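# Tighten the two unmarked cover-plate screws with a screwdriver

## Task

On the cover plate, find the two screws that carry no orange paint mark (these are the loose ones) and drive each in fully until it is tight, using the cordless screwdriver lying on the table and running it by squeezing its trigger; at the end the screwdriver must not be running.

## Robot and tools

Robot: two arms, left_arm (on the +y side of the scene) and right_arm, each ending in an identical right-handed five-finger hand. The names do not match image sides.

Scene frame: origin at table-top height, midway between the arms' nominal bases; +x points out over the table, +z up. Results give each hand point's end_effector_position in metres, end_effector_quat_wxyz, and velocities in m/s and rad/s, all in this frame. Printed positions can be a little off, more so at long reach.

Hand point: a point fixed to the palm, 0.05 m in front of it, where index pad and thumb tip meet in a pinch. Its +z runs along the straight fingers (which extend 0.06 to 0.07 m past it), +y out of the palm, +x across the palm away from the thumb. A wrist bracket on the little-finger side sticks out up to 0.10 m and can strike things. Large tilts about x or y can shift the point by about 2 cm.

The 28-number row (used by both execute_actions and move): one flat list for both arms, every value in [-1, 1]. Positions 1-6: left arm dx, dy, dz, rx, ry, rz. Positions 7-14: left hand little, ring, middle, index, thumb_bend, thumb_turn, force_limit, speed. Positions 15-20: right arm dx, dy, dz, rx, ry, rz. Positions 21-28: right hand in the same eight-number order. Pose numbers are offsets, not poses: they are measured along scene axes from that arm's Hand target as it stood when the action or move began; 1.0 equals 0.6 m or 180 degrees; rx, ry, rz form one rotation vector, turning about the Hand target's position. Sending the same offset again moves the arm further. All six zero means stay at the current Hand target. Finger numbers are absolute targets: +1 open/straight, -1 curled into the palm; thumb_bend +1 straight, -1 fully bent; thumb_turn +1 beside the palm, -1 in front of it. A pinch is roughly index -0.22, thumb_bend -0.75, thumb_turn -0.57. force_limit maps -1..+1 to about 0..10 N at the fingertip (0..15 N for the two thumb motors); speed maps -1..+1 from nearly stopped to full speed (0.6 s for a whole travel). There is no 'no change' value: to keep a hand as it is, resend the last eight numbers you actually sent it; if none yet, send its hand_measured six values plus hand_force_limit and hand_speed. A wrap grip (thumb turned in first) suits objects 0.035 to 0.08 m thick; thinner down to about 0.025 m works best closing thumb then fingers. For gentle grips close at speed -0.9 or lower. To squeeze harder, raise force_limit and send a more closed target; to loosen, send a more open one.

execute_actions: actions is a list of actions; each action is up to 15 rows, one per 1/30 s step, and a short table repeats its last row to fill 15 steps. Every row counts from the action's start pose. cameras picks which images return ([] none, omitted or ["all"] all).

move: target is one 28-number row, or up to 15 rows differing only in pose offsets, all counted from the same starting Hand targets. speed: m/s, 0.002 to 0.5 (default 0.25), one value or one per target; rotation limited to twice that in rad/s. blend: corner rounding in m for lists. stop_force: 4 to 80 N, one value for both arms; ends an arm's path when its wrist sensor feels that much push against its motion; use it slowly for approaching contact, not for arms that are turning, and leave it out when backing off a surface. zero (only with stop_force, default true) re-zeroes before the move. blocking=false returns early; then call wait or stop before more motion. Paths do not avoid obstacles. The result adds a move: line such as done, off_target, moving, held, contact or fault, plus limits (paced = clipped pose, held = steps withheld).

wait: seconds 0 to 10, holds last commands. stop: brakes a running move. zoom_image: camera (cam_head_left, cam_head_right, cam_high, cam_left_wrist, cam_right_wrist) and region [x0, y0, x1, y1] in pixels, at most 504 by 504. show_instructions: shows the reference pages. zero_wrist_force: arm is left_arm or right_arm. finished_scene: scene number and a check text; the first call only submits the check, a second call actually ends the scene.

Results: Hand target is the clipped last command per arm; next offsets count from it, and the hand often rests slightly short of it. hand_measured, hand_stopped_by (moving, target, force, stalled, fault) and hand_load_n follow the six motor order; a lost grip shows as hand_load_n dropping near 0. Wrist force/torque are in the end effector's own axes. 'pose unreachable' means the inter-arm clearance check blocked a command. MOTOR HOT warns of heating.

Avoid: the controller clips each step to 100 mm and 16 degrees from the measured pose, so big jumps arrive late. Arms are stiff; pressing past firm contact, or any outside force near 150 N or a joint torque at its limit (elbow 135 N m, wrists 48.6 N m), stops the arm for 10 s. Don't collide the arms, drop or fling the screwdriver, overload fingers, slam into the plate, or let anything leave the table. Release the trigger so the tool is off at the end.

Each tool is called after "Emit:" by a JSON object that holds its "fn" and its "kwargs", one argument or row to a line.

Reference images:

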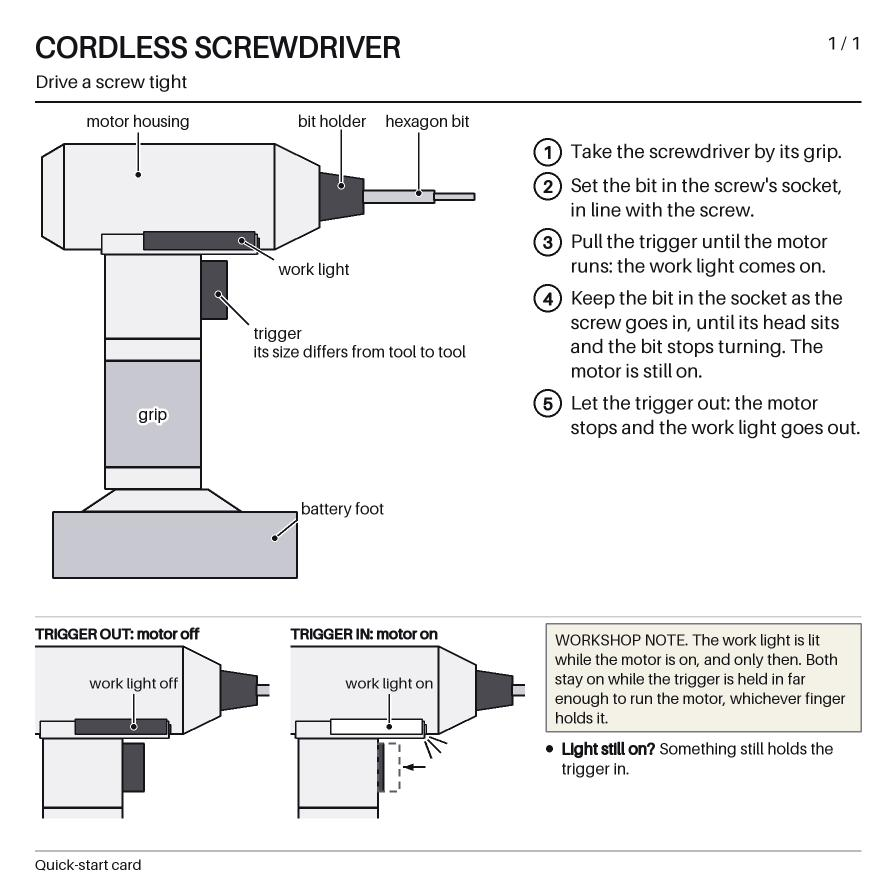

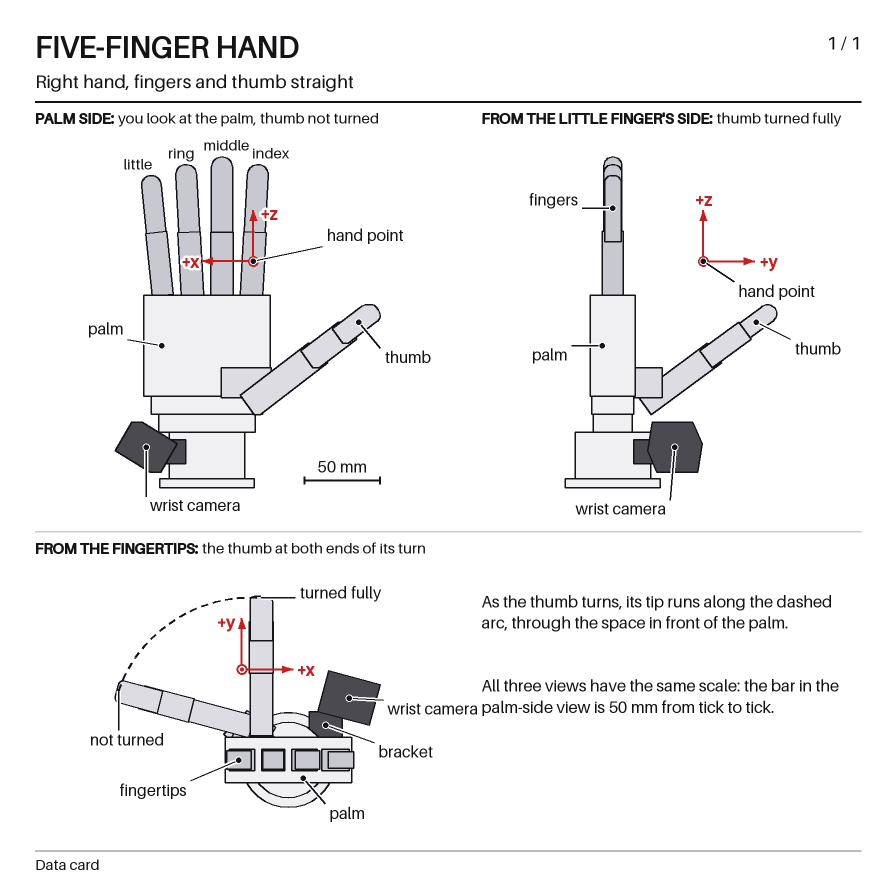

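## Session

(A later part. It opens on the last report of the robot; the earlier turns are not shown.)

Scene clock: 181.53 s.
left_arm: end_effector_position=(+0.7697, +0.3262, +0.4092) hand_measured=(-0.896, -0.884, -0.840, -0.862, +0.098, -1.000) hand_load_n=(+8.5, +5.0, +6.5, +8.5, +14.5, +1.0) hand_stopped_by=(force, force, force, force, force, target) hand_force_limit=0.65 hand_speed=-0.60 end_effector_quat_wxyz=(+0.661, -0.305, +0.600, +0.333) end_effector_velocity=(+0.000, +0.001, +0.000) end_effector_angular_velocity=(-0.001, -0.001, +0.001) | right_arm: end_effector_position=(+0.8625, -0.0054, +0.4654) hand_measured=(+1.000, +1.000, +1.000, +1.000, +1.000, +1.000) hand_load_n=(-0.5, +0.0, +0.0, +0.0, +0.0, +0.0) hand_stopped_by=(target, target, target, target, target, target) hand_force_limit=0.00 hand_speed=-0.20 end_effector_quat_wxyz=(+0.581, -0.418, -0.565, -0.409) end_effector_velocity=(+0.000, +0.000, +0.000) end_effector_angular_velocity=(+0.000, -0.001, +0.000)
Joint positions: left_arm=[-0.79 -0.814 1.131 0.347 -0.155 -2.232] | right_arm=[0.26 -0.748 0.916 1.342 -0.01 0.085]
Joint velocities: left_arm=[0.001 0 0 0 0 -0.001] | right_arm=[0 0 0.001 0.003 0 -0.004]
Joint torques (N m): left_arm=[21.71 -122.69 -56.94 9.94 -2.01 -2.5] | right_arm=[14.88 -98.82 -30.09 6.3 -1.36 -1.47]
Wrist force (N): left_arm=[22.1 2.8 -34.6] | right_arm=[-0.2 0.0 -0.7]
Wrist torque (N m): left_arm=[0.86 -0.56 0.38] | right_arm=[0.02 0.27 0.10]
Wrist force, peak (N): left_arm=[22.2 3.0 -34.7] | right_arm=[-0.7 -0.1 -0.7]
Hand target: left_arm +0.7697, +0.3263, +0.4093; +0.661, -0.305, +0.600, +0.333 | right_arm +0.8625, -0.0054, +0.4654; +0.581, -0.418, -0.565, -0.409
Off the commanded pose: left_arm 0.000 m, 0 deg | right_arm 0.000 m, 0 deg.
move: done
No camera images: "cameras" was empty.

Emit:
{"fn": "move", "kwargs": {
  "target": [-0.0058,-0.0081,-0.0008,0,0,0,-0.98,-0.98,-0.98,-0.9,-0.98,-1,0.65,-0.6,0,0,0,0,0,0,1,1,1,1,1,1,0,-0.2],
  "speed": 0.02,
  "cameras": ["cam_right_wrist"]
}}

Emit:
{"fn": "zoom_image", "kwargs": {
  "camera": "cam_right_wrist",
  "region": [366, 150, 392, 176]
}}

Emit:
{"fn": "zoom_image", "kwargs": {
  "camera": "cam_right_wrist",
  "region": [350, 140, 390, 180]
}}

Scene clock: 183.07 s.
left_arm: end_effector_position=(+0.7662, +0.3213, +0.4088) hand_measured=(-0.896, -0.884, -0.840, -0.862, +0.098, -1.000) hand_load_n=(+8.5, +5.5, +7.0, +8.5, +15.0, +1.5) hand_stopped_by=(force, force, force, force, force, target) hand_force_limit=0.65 hand_speed=-0.60 end_effector_quat_wxyz=(+0.661, -0.305, +0.600, +0.333) end_effector_velocity=(+0.000, -0.002, +0.000) end_effector_angular_velocity=(+0.001, +0.001, -0.003) | right_arm: end_effector_position=(+0.8625, -0.0054, +0.4655) hand_measured=(+1.000, +1.000, +1.000, +1.000, +1.000, +1.000) hand_load_n=(+0.0, +0.0, +0.0, +0.0, +0.0, +0.0) hand_stopped_by=(target, target, target, target, target, target) hand_force_limit=0.00 hand_speed=-0.20 end_effector_quat_wxyz=(+0.581, -0.418, -0.565, -0.409) end_effector_velocity=(+0.000, +0.000, +0.001) end_effector_angular_velocity=(+0.001, -0.002, +0.000)
Joint positions: left_arm=[-0.797 -0.819 1.138 0.319 -0.16 -2.206] | right_arm=[0.26 -0.748 0.916 1.344 -0.01 0.083]
Joint velocities: left_arm=[-0.002 0 0 0 0.001 0.001] | right_arm=[0 -0.001 0 0.001 0 -0.003]
Joint torques (N m): left_arm=[4.21 -106.29 -34.14 3.48 -1.47 1.41] | right_arm=[14.51 -98.19 -31.68 5.57 -1.44 -2.26]
Wrist force (N): left_arm=[7.7 1.2 -1.7] | right_arm=[-0.4 -0.1 -0.6]
Wrist torque (N m): left_arm=[0.13 -0.09 0.11] | right_arm=[-0.01 0.29 0.09]
Wrist force, peak (N): left_arm=[22.5 2.9 -35.9] | right_arm=[0.0 -0.6 -0.7]
Hand target: left_arm +0.7663, +0.3214, +0.4088; +0.661, -0.305, +0.600, +0.333 | right_arm +0.8625, -0.0054, +0.4654; +0.581, -0.418, -0.565, -0.409
Off the commanded pose: left_arm 0.000 m, 0 deg | right_arm 0.000 m, 0 deg.
move: done
Images, in order (width x height): cam_right_wrist 672x504.

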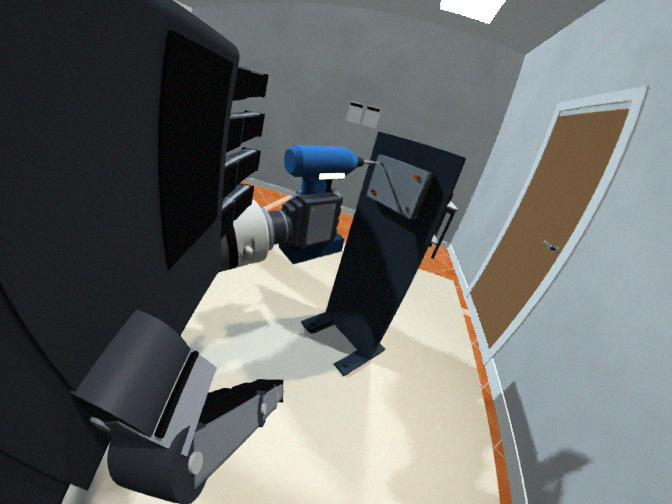

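Scaled by 19.385 from the camera's 672x504 image, which has a finer 960x720 frame.

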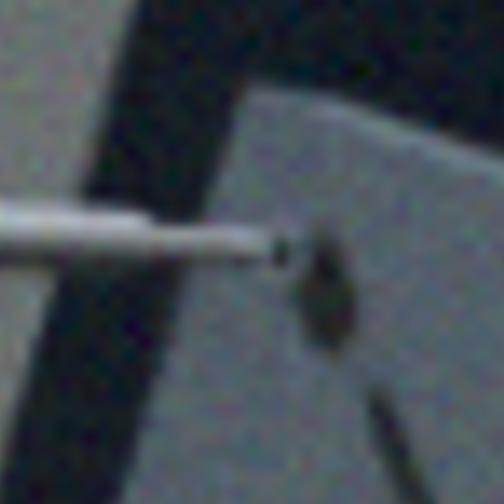

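Scaled by 12.600 from the camera's 672x504 image, which has a finer 960x720 frame.

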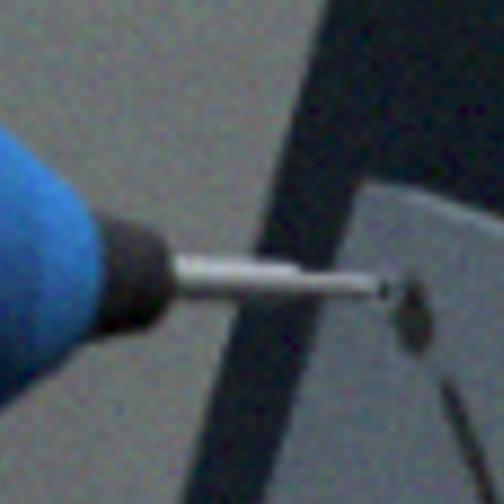

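Emit:
{"fn": "move", "kwargs": {
  "target": [0.0014,0.0052,-0.001,0,0,0,-0.98,-0.98,-0.98,-0.9,-0.98,-1,0.65,-0.6,0,0,0,0,0,0,1,1,1,1,1,1,0,-0.2],
  "speed": 0.02,
  "cameras": ["cam_right_wrist"]
}}

Emit:
{"fn": "zoom_image", "kwargs": {
  "camera": "cam_right_wrist",
  "region": [366, 150, 392, 176]
}}

Emit:
{"fn": "zoom_image", "kwargs": {
  "camera": "cam_right_wrist",
  "region": [374, 157, 388, 171]
}}

Scene clock: 184.30 s.
left_arm: end_effector_position=(+0.7671, +0.3246, +0.4082) hand_measured=(-0.896, -0.884, -0.840, -0.862, +0.098, -1.000) hand_load_n=(+8.5, +5.5, +7.5, +8.5, +14.5, +1.5) hand_stopped_by=(force, force, force, force, force, target) hand_force_limit=0.65 hand_speed=-0.60 end_effector_quat_wxyz=(+0.661, -0.305, +0.600, +0.333) end_effector_velocity=(+0.000, +0.000, +0.001) end_effector_angular_velocity=(-0.002, -0.002, +0.000) | right_arm: end_effector_position=(+0.8625, -0.0054, +0.4655) hand_measured=(+1.000, +1.000, +1.000, +1.000, +1.000, +1.000) hand_load_n=(-0.5, +0.0, +0.0, +0.0, +0.0, +0.0) hand_stopped_by=(target, target, target, target, target, target) hand_force_limit=0.00 hand_speed=-0.20 end_effector_quat_wxyz=(+0.581, -0.418, -0.565, -0.409) end_effector_velocity=(+0.000, +0.000, +0.000) end_effector_angular_velocity=(+0.000, +0.000, +0.000)
Joint positions: left_arm=[-0.794 -0.818 1.139 0.33 -0.158 -2.218] | right_arm=[0.26 -0.748 0.916 1.345 -0.01 0.082]
Joint velocities: left_arm=[0 -0.001 0 0 0 -0.002] | right_arm=[0 0 0 0.003 0 -0.003]
Joint torques (N m): left_arm=[-0.64 -76.8 -33.38 6.44 -1.89 -2.09] | right_arm=[14.08 -98.69 -30.99 5.65 -1.38 -2.03]
Wrist force (N): left_arm=[7.8 1.2 -1.7] | right_arm=[-0.1 0.3 -0.9]
Wrist torque (N m): left_arm=[0.13 -0.11 0.11] | right_arm=[0.07 0.26 0.11]
Wrist force, peak (N): left_arm=[8.1 1.3 -2.0] | right_arm=[-0.1 0.3 -0.9]
Hand target: left_arm +0.7671, +0.3245, +0.4082; +0.661, -0.305, +0.600, +0.333 | right_arm +0.8625, -0.0054, +0.4654; +0.581, -0.418, -0.565, -0.409
Off the commanded pose: left_arm 0.000 m, 0 deg | right_arm 0.000 m, 0 deg.
move: done
Images, in order (width x height): cam_right_wrist 672x504.

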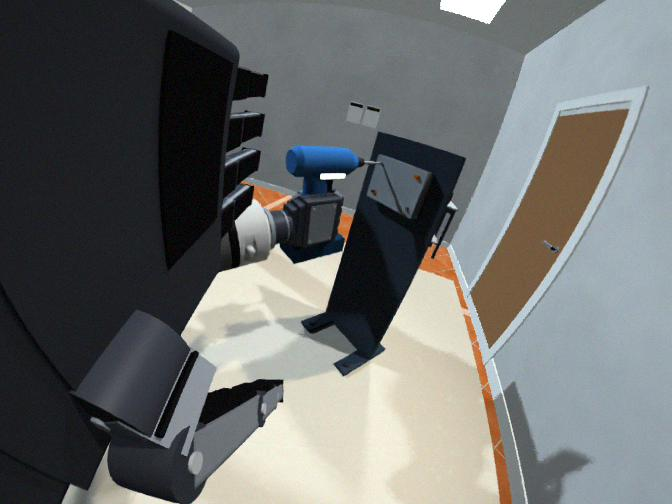

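Scaled by 19.385 from the camera's 672x504 image, which has a finer 960x720 frame.

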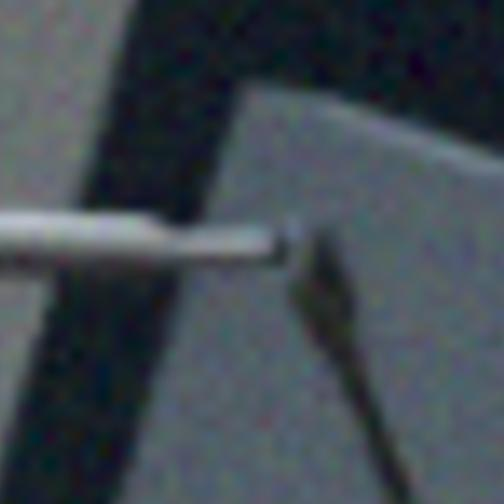

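Scaled by 36.000 from the camera's 672x504 image, which has a finer 960x720 frame.

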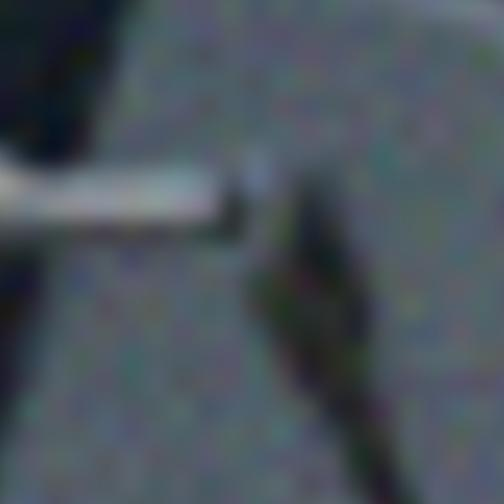

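Emit:
{"fn": "move", "kwargs": {
  "target": [0.0068,0.0095,0.0003,0,0,0,-0.98,-0.98,-0.98,-0.9,-0.98,-1,0.65,-0.6,0,0,0,0,0,0,1,1,1,1,1,1,0,-0.2],
  "speed": 0.005,
  "stop_force": 5,
  "cameras": ["cam_right_wrist"]
}}

Emit:
{"fn": "zoom_image", "kwargs": {
  "camera": "cam_right_wrist",
  "region": [374, 157, 388, 171]
}}

Scene clock: 186.30 s.
left_arm: end_effector_position=(+0.7685, +0.3265, +0.4083) hand_measured=(-0.896, -0.884, -0.840, -0.862, +0.098, -1.000) hand_load_n=(+9.0, +6.0, +7.0, +8.5, +14.5, +1.5) hand_stopped_by=(force, force, force, force, force, target) hand_force_limit=0.65 hand_speed=-0.60 end_effector_quat_wxyz=(+0.661, -0.305, +0.600, +0.333) end_effector_velocity=(+0.000, +0.000, -0.001) end_effector_angular_velocity=(+0.000, +0.001, -0.001) | right_arm: end_effector_position=(+0.8625, -0.0054, +0.4654) hand_measured=(+1.000, +1.000, +1.000, +1.000, +1.000, +1.000) hand_load_n=(+0.0, +0.0, +0.0, +0.0, +0.0, +0.5) hand_stopped_by=(target, target, target, target, target, target) hand_force_limit=0.00 hand_speed=-0.20 end_effector_quat_wxyz=(+0.581, -0.418, -0.565, -0.409) end_effector_velocity=(+0.000, +0.000, +0.001) end_effector_angular_velocity=(+0.000, +0.000, +0.000)
Joint positions: left_arm=[-0.791 -0.816 1.136 0.341 -0.155 -2.229] | right_arm=[0.26 -0.748 0.916 1.348 -0.01 0.078]
Joint velocities: left_arm=[0 0.001 0 0 0.001 0] | right_arm=[0 0 0 0.003 0 -0.003]
Joint torques (N m): left_arm=[-7.8 -110.97 -29.83 -0.03 -4.1 3.31] | right_arm=[14.28 -98.56 -31.15 6.6 -1.43 -1.87]
Wrist force (N): left_arm=[4.1 0.6 -6.9] | right_arm=[0.3 -0.3 -0.5]
Wrist torque (N m): left_arm=[0.65 -0.73 0.14] | right_arm=[-0.03 0.19 0.12]
Wrist force, peak (N): left_arm=[3.4 -1.0 -8.2] | right_arm=[-0.1 -0.1 -1.0]
Hand target: left_arm +0.7685, +0.3265, +0.4083; +0.661, -0.305, +0.600, +0.333 | right_arm +0.8625, -0.0054, +0.4654; +0.581, -0.418, -0.565, -0.409
Off the commanded pose: left_arm 0.005 m, 0 deg | right_arm 0.000 m, 0 deg.
move: contact (left_arm)
Images, in order (width x height): cam_right_wrist 672x504.

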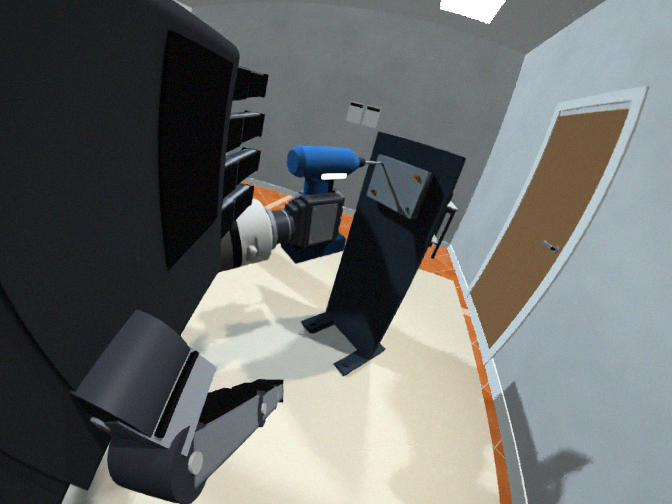

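Scaled by 36.000 from the camera's 672x504 image, which has a finer 960x720 frame.

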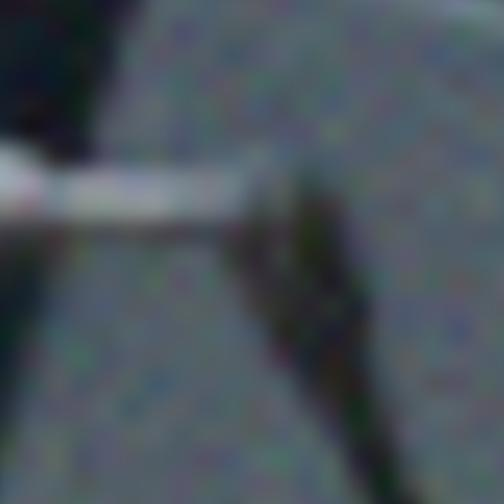

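Emit:
{"fn": "move", "kwargs": {
  "target": [0.001,0.0014,0,0,0,0,-0.98,-0.98,-0.98,-0.9,-0.98,-1,0.65,-0.6,0,0,0,0,0,0,1,1,1,1,1,1,0,-0.2],
  "speed": 0.005,
  "cameras": []
}}

Emit:
{"fn": "move", "kwargs": {
  "target": [0,0,-0.0008,0,0,0,-0.98,-0.98,-0.98,-0.9,-0.98,-1,0.65,-0.6,0,0,0,0,0,0,1,1,1,1,1,1,0,-0.2],
  "speed": 0.004,
  "cameras": []
}}

Emit:
{"fn": "move", "kwargs": {
  "target": [0,0,-0.0008,0,0,0,-0.98,-0.98,-0.98,-0.9,-0.98,-1,0.65,-0.6,0,0,0,0,0,0,1,1,1,1,1,1,0,-0.2],
  "speed": 0.004,
  "cameras": ["cam_right_wrist"]
}}

Emit:
{"fn": "zoom_image", "kwargs": {
  "camera": "cam_right_wrist",
  "region": [374, 157, 388, 171]
}}

Scene clock: 187.43 s.
left_arm: end_effector_position=(+0.7691, +0.3273, +0.4082) hand_measured=(-0.896, -0.884, -0.840, -0.862, +0.098, -1.000) hand_load_n=(+9.0, +5.5, +5.5, +8.0, +16.0, +0.0) hand_stopped_by=(force, force, force, force, force, target) hand_force_limit=0.65 hand_speed=-0.60 end_effector_quat_wxyz=(+0.661, -0.305, +0.600, +0.333) end_effector_velocity=(+0.000, +0.001, +0.000) end_effector_angular_velocity=(-0.001, -0.001, +0.001) | right_arm: end_effector_position=(+0.8625, -0.0054, +0.4655) hand_measured=(+1.000, +1.000, +1.000, +1.000, +1.000, +1.000) hand_load_n=(+0.0, +0.0, +0.0, +0.0, +0.0, +0.0) hand_stopped_by=(target, target, target, target, target, target) hand_force_limit=0.00 hand_speed=-0.20 end_effector_quat_wxyz=(+0.581, -0.418, -0.565, -0.409) end_effector_velocity=(+0.000, +0.000, +0.000) end_effector_angular_velocity=(+0.000, -0.001, +0.000)
Joint positions: left_arm=[-0.79 -0.815 1.135 0.345 -0.155 -2.233] | right_arm=[0.26 -0.748 0.917 1.349 -0.01 0.077]
Joint velocities: left_arm=[0.001 -0.001 0 0 0 -0.001] | right_arm=[0 0 0 0.001 0 -0.002]
Joint torques (N m): left_arm=[14.28 -84.77 -55.1 8.87 -1.86 -2.56] | right_arm=[14.49 -99.72 -30.7 5.88 -1.37 -2.42]
Wrist force (N): left_arm=[14.5 1.4 -24.9] | right_arm=[-0.1 0.0 -0.6]
Wrist torque (N m): left_arm=[1.05 -0.71 0.34] | right_arm=[0.00 0.26 0.10]
Wrist force, peak (N): left_arm=[14.5 1.4 -24.9] | right_arm=[-0.3 0.1 -1.0]
Hand target: left_arm +0.7691, +0.3273, +0.4083; +0.661, -0.305, +0.600, +0.333 | right_arm +0.8625, -0.0054, +0.4654; +0.581, -0.418, -0.565, -0.409
Off the commanded pose: left_arm 0.000 m, 0 deg | right_arm 0.000 m, 0 deg.
move: done
No camera images: "cameras" was empty.

Scene clock: 188.13 s.
left_arm: end_effector_position=(+0.7691, +0.3273, +0.4078) hand_measured=(-0.896, -0.884, -0.840, -0.862, +0.098, -1.000) hand_load_n=(+9.0, +5.5, +4.5, +8.0, +16.0, -0.5) hand_stopped_by=(force, force, force, force, force, target) hand_force_limit=0.65 hand_speed=-0.60 end_effector_quat_wxyz=(+0.661, -0.305, +0.600, +0.333) end_effector_velocity=(+0.000, +0.000, +0.000) end_effector_angular_velocity=(+0.000, +0.000, +0.000) | right_arm: end_effector_position=(+0.8625, -0.0054, +0.4654) hand_measured=(+1.000, +1.000, +1.000, +1.000, +1.000, +1.000) hand_load_n=(+0.0, +0.0, +0.0, +0.0, +0.0, +0.0) hand_stopped_by=(target, target, target, target, target, target) hand_force_limit=0.00 hand_speed=-0.20 end_effector_quat_wxyz=(+0.581, -0.418, -0.565, -0.409) end_effector_velocity=(+0.000, +0.000, +0.001) end_effector_angular_velocity=(+0.000, +0.000, +0.000)
Joint positions: left_arm=[-0.79 -0.815 1.135 0.345 -0.155 -2.233] | right_arm=[0.26 -0.748 0.917 1.35 -0.01 0.076]
Joint velocities: left_arm=[0 0 0.001 0 0 -0.001] | right_arm=[0 0 0 0.002 0 -0.002]
Joint torques (N m): left_arm=[2.28 -83.51 -31.99 1.13 -3.1 -0.83] | right_arm=[14.18 -98.19 -31.37 6 -1.27 -2.5]
Wrist force (N): left_arm=[8.6 2.5 -16.1] | right_arm=[0.0 -0.1 -0.4]
Wrist torque (N m): left_arm=[0.81 -0.95 0.18] | right_arm=[-0.03 0.23 0.11]
Wrist force, peak (N): left_arm=[14.4 1.7 -22.7] | right_arm=[-0.1 0.4 -0.7]
Hand target: left_arm +0.7691, +0.3273, +0.4078; +0.661, -0.305, +0.600, +0.333 | right_arm +0.8625, -0.0054, +0.4654; +0.581, -0.418, -0.565, -0.409
Off the commanded pose: left_arm 0.000 m, 0 deg | right_arm 0.000 m, 0 deg.
move: done
No camera images: "cameras" was empty.

Scene clock: 188.83 s.
left_arm: end_effector_position=(+0.7691, +0.3273, +0.4073) hand_measured=(-0.896, -0.884, -0.840, -0.862, +0.098, -1.000) hand_load_n=(+9.5, +6.0, +4.5, +8.0, +16.0, -0.5) hand_stopped_by=(force, force, force, force, force, target) hand_force_limit=0.65 hand_speed=-0.60 end_effector_quat_wxyz=(+0.661, -0.305, +0.600, +0.333) end_effector_velocity=(+0.000, -0.001, +0.000) end_effector_angular_velocity=(+0.001, +0.001, -0.001) | right_arm: end_effector_position=(+0.8625, -0.0054, +0.4654) hand_measured=(+1.000, +1.000, +1.000, +1.000, +1.000, +1.000) hand_load_n=(+0.0, +0.0, +0.0, +0.5, +0.0, +0.0) hand_stopped_by=(target, target, target, target, target, target) hand_force_limit=0.00 hand_speed=-0.20 end_effector_quat_wxyz=(+0.581, -0.418, -0.565, -0.409) end_effector_velocity=(+0.000, +0.000, -0.001) end_effector_angular_velocity=(+0.000, +0.001, +0.000)
Joint positions: left_arm=[-0.79 -0.814 1.136 0.344 -0.155 -2.233] | right_arm=[0.26 -0.748 0.917 1.35 -0.01 0.075]
Joint velocities: left_arm=[-0.001 0.001 0 0.001 0 0] | right_arm=[0 0.001 0 0.002 0 -0.002]
Joint torques (N m): left_arm=[5.33 -76.35 -27.86 -0.08 -2.71 1.14] | right_arm=[13.9 -100.81 -31.75 6.16 -1.29 -2.2]
Wrist force (N): left_arm=[1.9 2.2 -7.5] | right_arm=[-0.3 -0.3 -0.5]
Wrist torque (N m): left_arm=[0.55 -0.93 -0.01] | right_arm=[-0.04 0.29 0.08]
Wrist force, peak (N): left_arm=[8.3 2.2 -14.5] | right_arm=[-0.2 0.1 -0.8]
Hand target: left_arm +0.7691, +0.3273, +0.4073; +0.661, -0.305, +0.600, +0.333 | right_arm +0.8625, -0.0054, +0.4654; +0.581, -0.418, -0.565, -0.409
Off the commanded pose: left_arm 0.000 m, 0 deg | right_arm 0.000 m, 0 deg.
move: done
Images, in order (width x height): cam_right_wrist 672x504.

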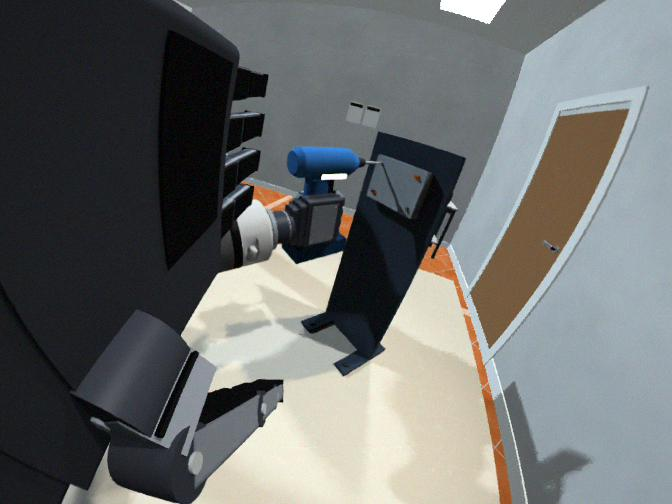

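Scaled by 36.000 from the camera's 672x504 image, which has a finer 960x720 frame.

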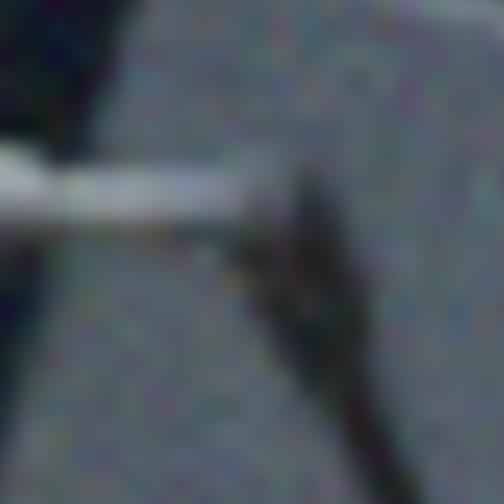

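Emit:
{"fn": "move", "kwargs": {
  "target": [
    [0,0,0,0,0,0,-0.98,-0.98,-0.98,-0.9,-0.98,-1,0.65,-0.6,0,-0.05,0.185,-0.09,0,0,1,1,1,1,1,1,0,-0.2],
    [0,0,0,0,0,0,-0.98,-0.98,-0.98,-0.9,-0.98,-1,0.65,-0.6,-0.088,0.1,0.185,-0.18,0,0,1,1,1,1,1,1,0,-0.2]
  ],
  "speed": 0.2,
  "cameras": ["cam_right_wrist"]
}}

Scene clock: 191.37 s.
left_arm: end_effector_position=(+0.7691, +0.3273, +0.4073) hand_measured=(-0.896, -0.884, -0.840, -0.862, +0.098, -1.000) hand_load_n=(+10.0, +6.0, +4.5, +8.0, +16.0, -1.0) hand_stopped_by=(force, force, force, force, force, target) hand_force_limit=0.65 hand_speed=-0.60 end_effector_quat_wxyz=(+0.661, -0.305, +0.600, +0.333) end_effector_velocity=(+0.000, -0.001, +0.001) end_effector_angular_velocity=(+0.001, +0.000, +0.000) | right_arm: end_effector_position=(+0.8092, +0.0537, +0.5759) hand_measured=(+1.000, +1.000, +1.000, +1.000, +1.000, +1.000) hand_load_n=(-0.5, +0.0, +0.0, +0.0, +0.0, +0.0) hand_stopped_by=(target, target, target, target, target, target) hand_force_limit=0.00 hand_speed=-0.20 end_effector_quat_wxyz=(-0.442, +0.563, +0.656, +0.239) end_effector_velocity=(+0.000, +0.000, +0.000) end_effector_angular_velocity=(+0.000, +0.000, +0.000)
Joint positions: left_arm=[-0.79 -0.814 1.136 0.344 -0.155 -2.233] | right_arm=[0.402 -0.534 0.037 1.9 0.526 0.407]
Joint velocities: left_arm=[-0.001 0 0 0.001 -0.001 0] | right_arm=[0 0.001 -0.003 0.002 0 0]
Joint torques (N m): left_arm=[-5.3 -77.39 -32.94 0.78 -0.16 3.88] | right_arm=[4.89 -108.09 -38.89 6 -0.33 1.78]
Wrist force (N): left_arm=[1.9 1.7 -7.0] | right_arm=[0.0 0.2 0.2]
Wrist torque (N m): left_arm=[0.43 -0.85 -0.04] | right_arm=[0.01 0.10 0.12]
Wrist force, peak (N): left_arm=[1.5 2.0 -9.3] | right_arm=[-2.9 0.0 -0.1]
Hand target: left_arm +0.7691, +0.3273, +0.4073; +0.661, -0.305, +0.600, +0.333 | right_arm +0.8100, +0.0546, +0.5765; -0.441, +0.564, +0.657, +0.235
Off the commanded pose: left_arm 0.000 m, 0 deg | right_arm 0.001 m, 0 deg.
elbow stopped short (right arm): the move would have taken joint 3 (elbow) straighter than the controller allows.
move: done
Images, in order (width x height): cam_right_wrist 672x504.

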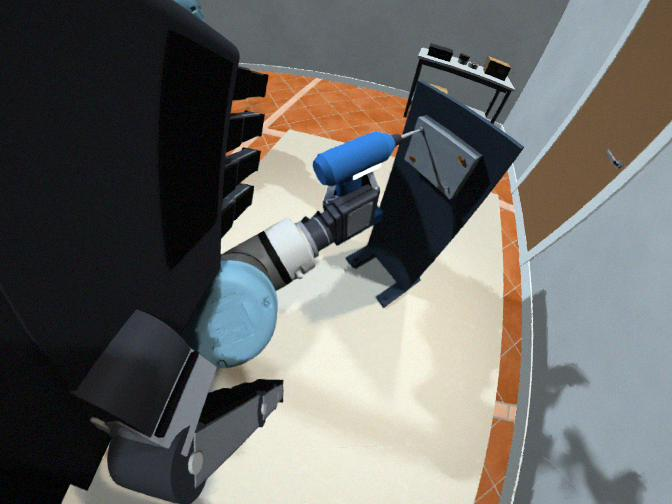

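Emit:
{"fn": "zoom_image", "kwargs": {
  "camera": "cam_right_wrist",
  "region": [390, 112, 430, 152]
}}

Emit:
{"fn": "zoom_image", "kwargs": {
  "camera": "cam_right_wrist",
  "region": [408, 117, 434, 143]
}}

Emit:
{"fn": "zoom_image", "kwargs": {
  "camera": "cam_right_wrist",
  "region": [390, 110, 490, 210]
}}

Scaled by 12.600 from the camera's 672x504 image, which has a finer 960x720 frame.

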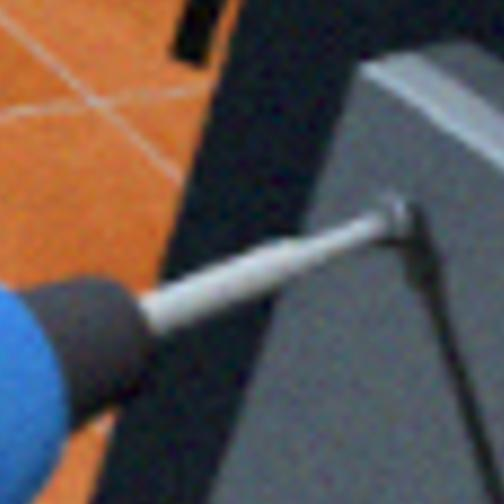

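Scaled by 19.385 from the camera's 672x504 image, which has a finer 960x720 frame.

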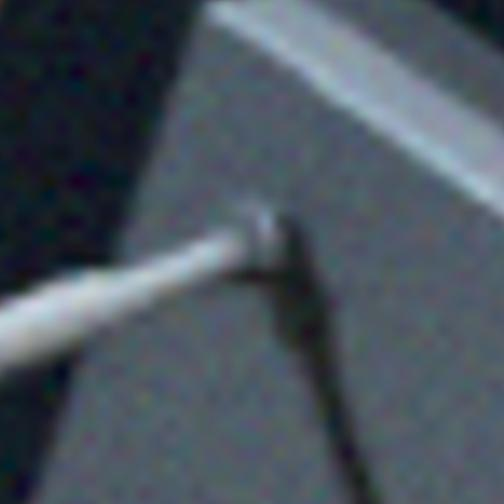

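Scaled by 5.040 from the camera's 672x504 image, which has a finer 960x720 frame.

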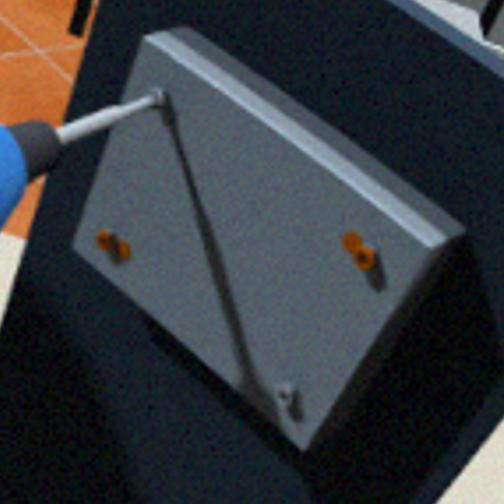

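Emit:
{"fn": "zoom_image", "kwargs": {
  "camera": "cam_right_wrist",
  "region": [434, 176, 460, 202]
}}

Emit:
{"fn": "zoom_image", "kwargs": {
  "camera": "cam_right_wrist",
  "region": [414, 124, 428, 138]
}}

Scaled by 19.385 from the camera's 672x504 image, which has a finer 960x720 frame.

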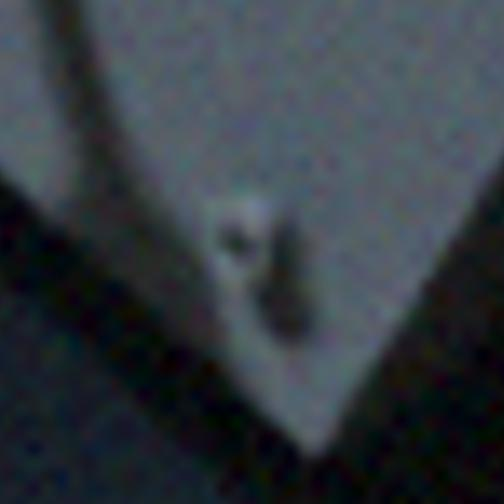

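Scaled by 36.000 from the camera's 672x504 image, which has a finer 960x720 frame.

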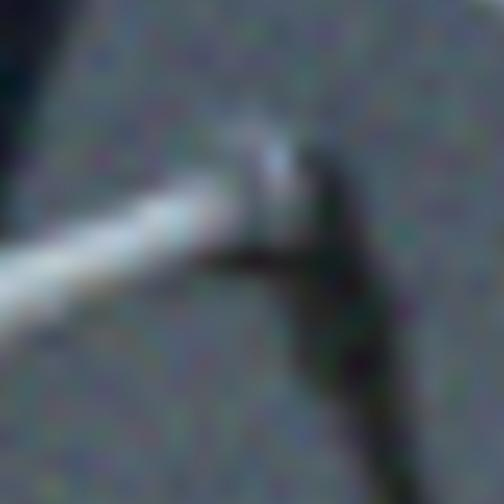

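Emit:
{"fn": "move", "kwargs": {
  "target": [0.0003,0.0004,0.0008,0,0,0,-0.98,-0.98,-0.98,-0.9,-0.98,-1,0.65,-0.6,0,0,0,0,0,0,1,1,1,1,1,1,0,-0.2],
  "speed": 0.004,
  "cameras": []
}}

Emit:
{"fn": "move", "kwargs": {
  "target": [-0.00068,0.00048,0,0,0,0,-0.98,-0.98,-0.98,-0.9,-0.98,-1,0.65,-0.6,0,0,0,0,0,0,1,1,1,1,1,1,0,-0.2],
  "speed": 0.004,
  "cameras": []
}}

Emit:
{"fn": "move", "kwargs": {
  "target": [0.00136,-0.00097,0,0,0,0,-0.98,-0.98,-0.98,-0.9,-0.98,-1,0.65,-0.6,0,0,0,0,0,0,1,1,1,1,1,1,0,-0.2],
  "speed": 0.004,
  "cameras": ["cam_right_wrist"]
}}

Emit:
{"fn": "zoom_image", "kwargs": {
  "camera": "cam_right_wrist",
  "region": [414, 124, 428, 138]
}}

Scene clock: 192.80 s.
left_arm: end_effector_position=(+0.7693, +0.3275, +0.4078) hand_measured=(-0.896, -0.884, -0.840, -0.862, +0.098, -1.000) hand_load_n=(+9.5, +5.5, +4.5, +8.0, +16.0, -1.0) hand_stopped_by=(force, force, force, force, force, target) hand_force_limit=0.65 hand_speed=-0.60 end_effector_quat_wxyz=(+0.661, -0.305, +0.600, +0.333) end_effector_velocity=(+0.000, +0.002, +0.001) end_effector_angular_velocity=(+0.000, +0.000, +0.003) | right_arm: end_effector_position=(+0.8091, +0.0538, +0.5758) hand_measured=(+1.000, +1.000, +1.000, +1.000, +1.000, +1.000) hand_load_n=(+0.0, +0.5, +0.0, +0.0, +0.0, +0.0) hand_stopped_by=(target, target, target, target, target, target) hand_force_limit=0.00 hand_speed=-0.20 end_effector_quat_wxyz=(-0.442, +0.563, +0.656, +0.239) end_effector_velocity=(+0.000, +0.000, +0.001) end_effector_angular_velocity=(+0.001, -0.001, +0.000)
Joint positions: left_arm=[-0.79 -0.814 1.135 0.346 -0.154 -2.235] | right_arm=[0.402 -0.534 0.037 1.9 0.526 0.407]
Joint velocities: left_arm=[0.002 -0.001 0 0 -0.001 0.001] | right_arm=[0 -0.001 0 0 0 0]
Joint torques (N m): left_arm=[14.3 -83.01 -46.4 8.22 -0.41 -2.04] | right_arm=[12.53 -121.4 -38.91 1.98 -3.32 1.71]
Wrist force (N): left_arm=[11.5 2.4 -18.2] | right_arm=[-0.1 0.5 0.3]
Wrist torque (N m): left_arm=[0.82 -0.76 -0.09] | right_arm=[0.06 0.12 0.12]
Wrist force, peak (N): left_arm=[12.1 2.5 -21.5] | right_arm=[-0.3 0.9 0.1]
Hand target: left_arm +0.7693, +0.3275, +0.4078; +0.661, -0.305, +0.600, +0.333 | right_arm +0.8100, +0.0546, +0.5765; -0.441, +0.564, +0.657, +0.235
Off the commanded pose: left_arm 0.000 m, 0 deg | right_arm 0.001 m, 1 deg.
elbow stopped short (right arm): the move would have taken joint 3 (elbow) straighter than the controller allows.
move: done
No camera images: "cameras" was empty.

Scene clock: 193.50 s.
left_arm: end_effector_position=(+0.7689, +0.3278, +0.4078) hand_measured=(-0.896, -0.884, -0.840, -0.862, +0.098, -1.000) hand_load_n=(+10.0, +5.5, +4.0, +8.0, +16.5, -0.5) hand_stopped_by=(force, force, force, force, force, target) hand_force_limit=0.65 hand_speed=-0.60 end_effector_quat_wxyz=(+0.661, -0.305, +0.600, +0.333) end_effector_velocity=(+0.000, +0.000, +0.000) end_effector_angular_velocity=(+0.001, +0.001, +0.000) | right_arm: end_effector_position=(+0.8091, +0.0538, +0.5758) hand_measured=(+1.000, +1.000, +1.000, +1.000, +1.000, +1.000) hand_load_n=(+0.0, +0.0, +0.0, +0.0, +0.0, +0.0) hand_stopped_by=(target, target, target, target, target, target) hand_force_limit=0.00 hand_speed=-0.20 end_effector_quat_wxyz=(-0.442, +0.563, +0.656, +0.239) end_effector_velocity=(-0.001, +0.000, +0.002) end_effector_angular_velocity=(+0.001, -0.001, +0.000)
Joint positions: left_arm=[-0.79 -0.815 1.137 0.345 -0.154 -2.234] | right_arm=[0.402 -0.534 0.037 1.9 0.526 0.407]
Joint velocities: left_arm=[0 0 0 0 0 0.001] | right_arm=[0 -0.002 0 0.001 0 0]
Joint torques (N m): left_arm=[13.78 -116.94 -32.95 1.7 -4.27 4.22] | right_arm=[12.04 -126.05 -38.3 1.85 -3.31 1.7]
Wrist force (N): left_arm=[11.3 1.3 -21.0] | right_arm=[-0.1 0.1 0.4]
Wrist torque (N m): left_arm=[1.14 -0.90 0.24] | right_arm=[0.00 0.12 0.11]
Wrist force, peak (N): left_arm=[12.3 2.2 -22.3] | right_arm=[-0.1 0.6 0.0]
Hand target: left_arm +0.7689, +0.3278, +0.4078; +0.661, -0.305, +0.600, +0.333 | right_arm +0.8100, +0.0546, +0.5765; -0.441, +0.564, +0.657, +0.235
Off the commanded pose: left_arm 0.000 m, 0 deg | right_arm 0.001 m, 1 deg.
elbow stopped short (right arm): the move would have taken joint 3 (elbow) straighter than the controller allows.
move: done
No camera images: "cameras" was empty.

Scene clock: 194.20 s.
left_arm: end_effector_position=(+0.7697, +0.3272, +0.4078) hand_measured=(-0.896, -0.884, -0.840, -0.862, +0.098, -1.000) hand_load_n=(+9.5, +5.5, +3.5, +8.0, +16.0, -2.0) hand_stopped_by=(force, force, force, force, force, target) hand_force_limit=0.65 hand_speed=-0.60 end_effector_quat_wxyz=(+0.661, -0.305, +0.600, +0.333) end_effector_velocity=(+0.000, -0.001, +0.000) end_effector_angular_velocity=(+0.001, +0.001, -0.001) | right_arm: end_effector_position=(+0.8091, +0.0538, +0.5758) hand_measured=(+1.000, +1.000, +1.000, +1.000, +1.000, +1.000) hand_load_n=(+0.0, +0.0, +0.0, +0.0, +0.0, +0.0) hand_stopped_by=(target, target, target, target, target, target) hand_force_limit=0.00 hand_speed=-0.20 end_effector_quat_wxyz=(-0.442, +0.563, +0.656, +0.239) end_effector_velocity=(-0.001, +0.000, +0.002) end_effector_angular_velocity=(+0.001, -0.001, +0.000)
Joint positions: left_arm=[-0.79 -0.813 1.133 0.347 -0.154 -2.235] | right_arm=[0.402 -0.534 0.037 1.9 0.526 0.407]
Joint velocities: left_arm=[-0.001 0 0 0.001 0 0] | right_arm=[0 -0.002 0 0 0 0]
Joint torques (N m): left_arm=[10.11 -78.47 -48.41 7.73 0.16 -2.03] | right_arm=[10.08 -124.68 -38.24 1.68 -3.48 1.53]
Wrist force (N): left_arm=[9.9 5.2 -18.2] | right_arm=[-0.1 0.5 0.2]
Wrist torque (N m): left_arm=[0.36 -0.45 -0.07] | right_arm=[0.08 0.12 0.12]
Wrist force, peak (N): left_arm=[13.8 3.7 -22.7] | right_arm=[-0.2 0.5 0.2]
Hand target: left_arm +0.7697, +0.3272, +0.4078; +0.661, -0.305, +0.600, +0.333 | right_arm +0.8100, +0.0546, +0.5765; -0.441, +0.564, +0.657, +0.235
Off the commanded pose: left_arm 0.000 m, 0 deg | right_arm 0.001 m, 1 deg.
elbow stopped short (right arm): the move would have taken joint 3 (elbow) straighter than the controller allows.
move: done
Images, in order (width x height): cam_right_wrist 672x504.

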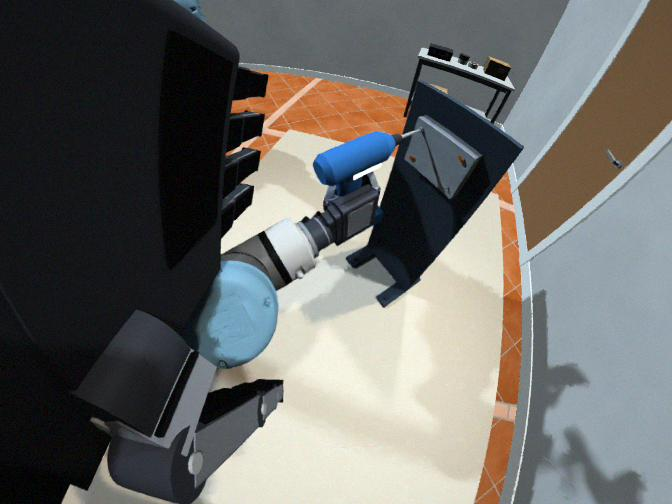

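Scaled by 36.000 from the camera's 672x504 image, which has a finer 960x720 frame.

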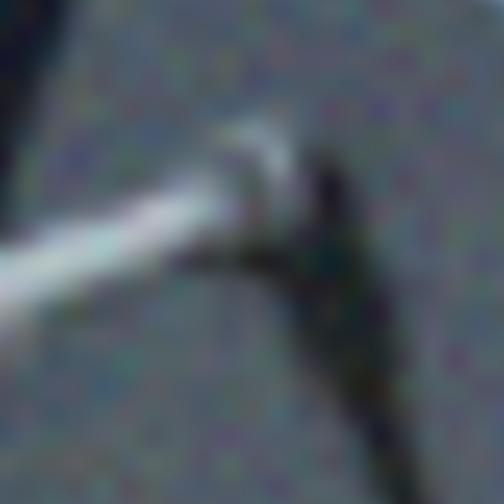

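Emit:
{"fn": "move", "kwargs": {
  "target": [-0.0022,-0.0031,0,0,0,0,-0.98,-0.98,-0.98,-0.9,-0.98,-1,0.65,-0.6,0,0,0,0,0,0,1,1,1,1,1,1,0,-0.2],
  "speed": 0.01,
  "cameras": ["cam_right_wrist"]
}}

Emit:
{"fn": "zoom_image", "kwargs": {
  "camera": "cam_right_wrist",
  "region": [414, 124, 428, 138]
}}

Emit:
{"fn": "zoom_image", "kwargs": {
  "camera": "cam_right_wrist",
  "region": [390, 112, 430, 152]
}}

Scene clock: 195.23 s.
left_arm: end_effector_position=(+0.7684, +0.3254, +0.4078) hand_measured=(-0.896, -0.884, -0.840, -0.862, +0.098, -1.000) hand_load_n=(+9.0, +6.0, +4.5, +8.0, +15.5, -0.5) hand_stopped_by=(force, force, force, force, force, target) hand_force_limit=0.65 hand_speed=-0.60 end_effector_quat_wxyz=(+0.661, -0.305, +0.600, +0.333) end_effector_velocity=(+0.000, +0.000, +0.000) end_effector_angular_velocity=(-0.001, +0.000, +0.000) | right_arm: end_effector_position=(+0.8091, +0.0538, +0.5759) hand_measured=(+1.000, +1.000, +1.000, +1.000, +1.000, +1.000) hand_load_n=(+0.0, +0.0, +0.0, +0.0, +0.0, +0.0) hand_stopped_by=(target, target, target, target, target, target) hand_force_limit=0.00 hand_speed=-0.20 end_effector_quat_wxyz=(-0.442, +0.563, +0.656, +0.239) end_effector_velocity=(+0.000, +0.000, +0.001) end_effector_angular_velocity=(+0.001, -0.001, +0.000)
Joint positions: left_arm=[-0.792 -0.816 1.136 0.336 -0.156 -2.225] | right_arm=[0.402 -0.534 0.037 1.9 0.526 0.407]
Joint velocities: left_arm=[0 -0.001 0 0 0 0] | right_arm=[0 -0.001 0 0 0 0]
Joint torques (N m): left_arm=[-5.23 -113.01 -31.24 1.04 -3.76 3.86] | right_arm=[8.15 -118.49 -37.19 1.8 -3.33 1.71]
Wrist force (N): left_arm=[7.3 2.5 -2.4] | right_arm=[-0.5 0.2 0.2]
Wrist torque (N m): left_arm=[0.37 -0.01 0.12] | right_arm=[0.02 0.19 0.09]
Wrist force, peak (N): left_arm=[13.8 4.6 -22.1] | right_arm=[-0.2 0.7 -0.1]
Hand target: left_arm +0.7684, +0.3254, +0.4078; +0.661, -0.305, +0.600, +0.333 | right_arm +0.8100, +0.0546, +0.5765; -0.441, +0.564, +0.657, +0.235
Off the commanded pose: left_arm 0.000 m, 0 deg | right_arm 0.001 m, 1 deg.
elbow stopped short (right arm): the move would have taken joint 3 (elbow) straighter than the controller allows.
move: done
Images, in order (width x height): cam_right_wrist 672x504.

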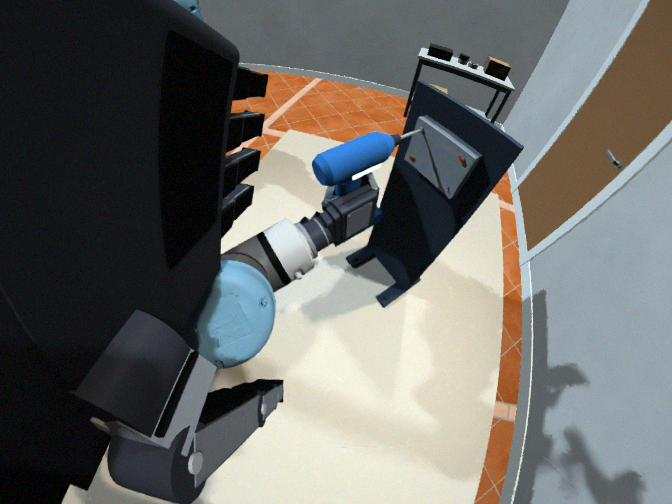

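Scaled by 36.000 from the camera's 672x504 image, which has a finer 960x720 frame.

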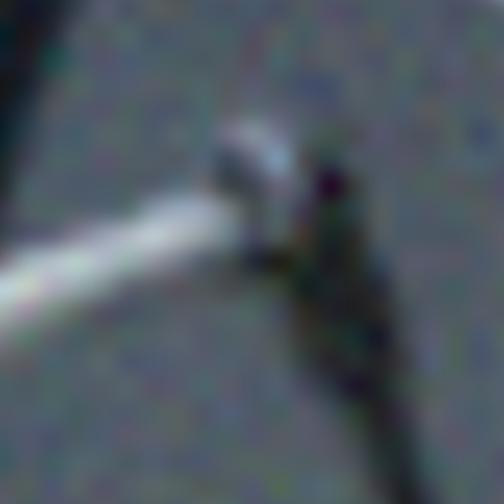

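Scaled by 12.600 from the camera's 672x504 image, which has a finer 960x720 frame.

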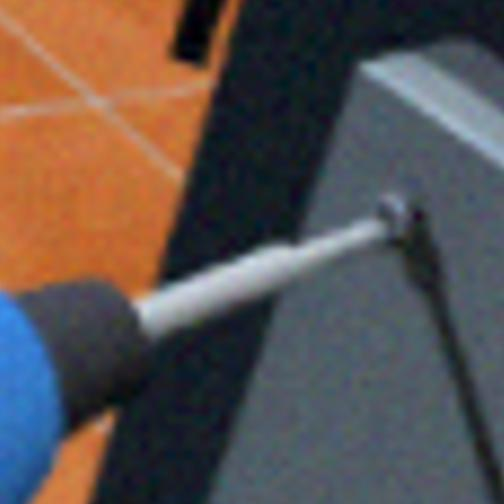

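Emit:
{"fn": "move", "kwargs": {
  "target": [-0.0003,-0.0008,0.0022,0,0,0,-0.98,-0.98,-0.98,-0.9,-0.98,-1,0.65,-0.6,0,0,0,0,0,0,1,1,1,1,1,1,0,-0.2],
  "speed": 0.01,
  "cameras": ["cam_right_wrist"]
}}

Emit:
{"fn": "zoom_image", "kwargs": {
  "camera": "cam_right_wrist",
  "region": [414, 124, 428, 138]
}}

Scene clock: 196.17 s.
left_arm: end_effector_position=(+0.7682, +0.3249, +0.4091) hand_measured=(-0.896, -0.884, -0.840, -0.862, +0.098, -1.000) hand_load_n=(+9.0, +6.0, +4.5, +8.5, +15.5, +0.0) hand_stopped_by=(force, force, force, force, force, target) hand_force_limit=0.65 hand_speed=-0.60 end_effector_quat_wxyz=(+0.661, -0.305, +0.600, +0.333) end_effector_velocity=(+0.000, +0.000, -0.001) end_effector_angular_velocity=(+0.000, +0.000, +0.000) | right_arm: end_effector_position=(+0.8091, +0.0538, +0.5758) hand_measured=(+1.000, +1.000, +1.000, +1.000, +1.000, +1.000) hand_load_n=(+0.0, +0.0, +0.0, +0.0, +0.0, +0.0) hand_stopped_by=(target, target, target, target, target, target) hand_force_limit=0.00 hand_speed=-0.20 end_effector_quat_wxyz=(-0.442, +0.563, +0.656, +0.239) end_effector_velocity=(+0.000, +0.000, +0.000) end_effector_angular_velocity=(+0.000, +0.000, +0.000)
Joint positions: left_arm=[-0.793 -0.817 1.135 0.336 -0.157 -2.223] | right_arm=[0.402 -0.534 0.037 1.9 0.526 0.407]
Joint velocities: left_arm=[0 0.001 0 0 0.001 -0.001] | right_arm=[0 0 0 0 0 0]
Joint torques (N m): left_arm=[-12.11 -111.68 -50.39 3.24 -3.95 4.04] | right_arm=[5.21 -118.56 -36.07 1.86 -3.28 1.64]
Wrist force (N): left_arm=[7.5 2.1 -2.3] | right_arm=[0.0 0.5 -0.1]
Wrist torque (N m): left_arm=[0.31 -0.04 0.12] | right_arm=[0.08 0.12 0.13]
Wrist force, peak (N): left_arm=[7.6 2.0 -2.7] | right_arm=[-0.5 0.6 0.3]
Hand target: left_arm +0.7682, +0.3249, +0.4091; +0.661, -0.305, +0.600, +0.333 | right_arm +0.8100, +0.0546, +0.5765; -0.441, +0.564, +0.657, +0.235
Off the commanded pose: left_arm 0.000 m, 0 deg | right_arm 0.001 m, 1 deg.
elbow stopped short (right arm): the move would have taken joint 3 (elbow) straighter than the controller allows.
move: done
Images, in order (width x height): cam_right_wrist 672x504.

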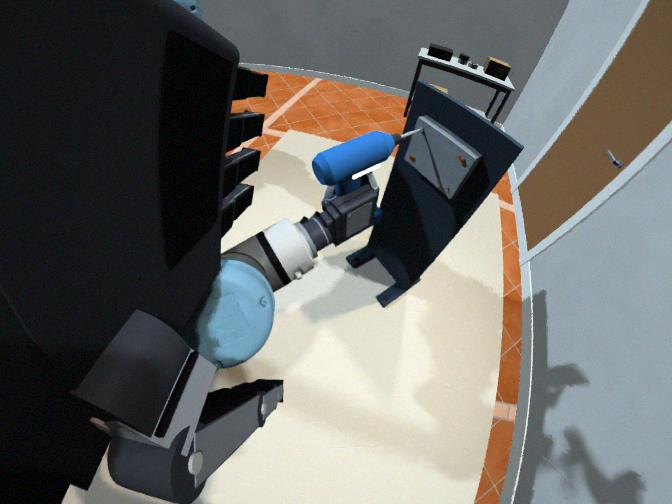

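Scaled by 36.000 from the camera's 672x504 image, which has a finer 960x720 frame.

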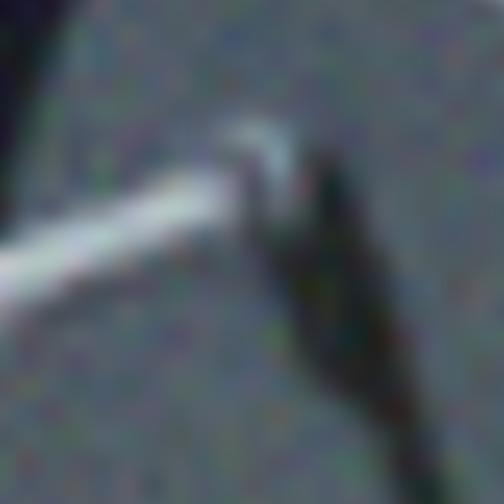

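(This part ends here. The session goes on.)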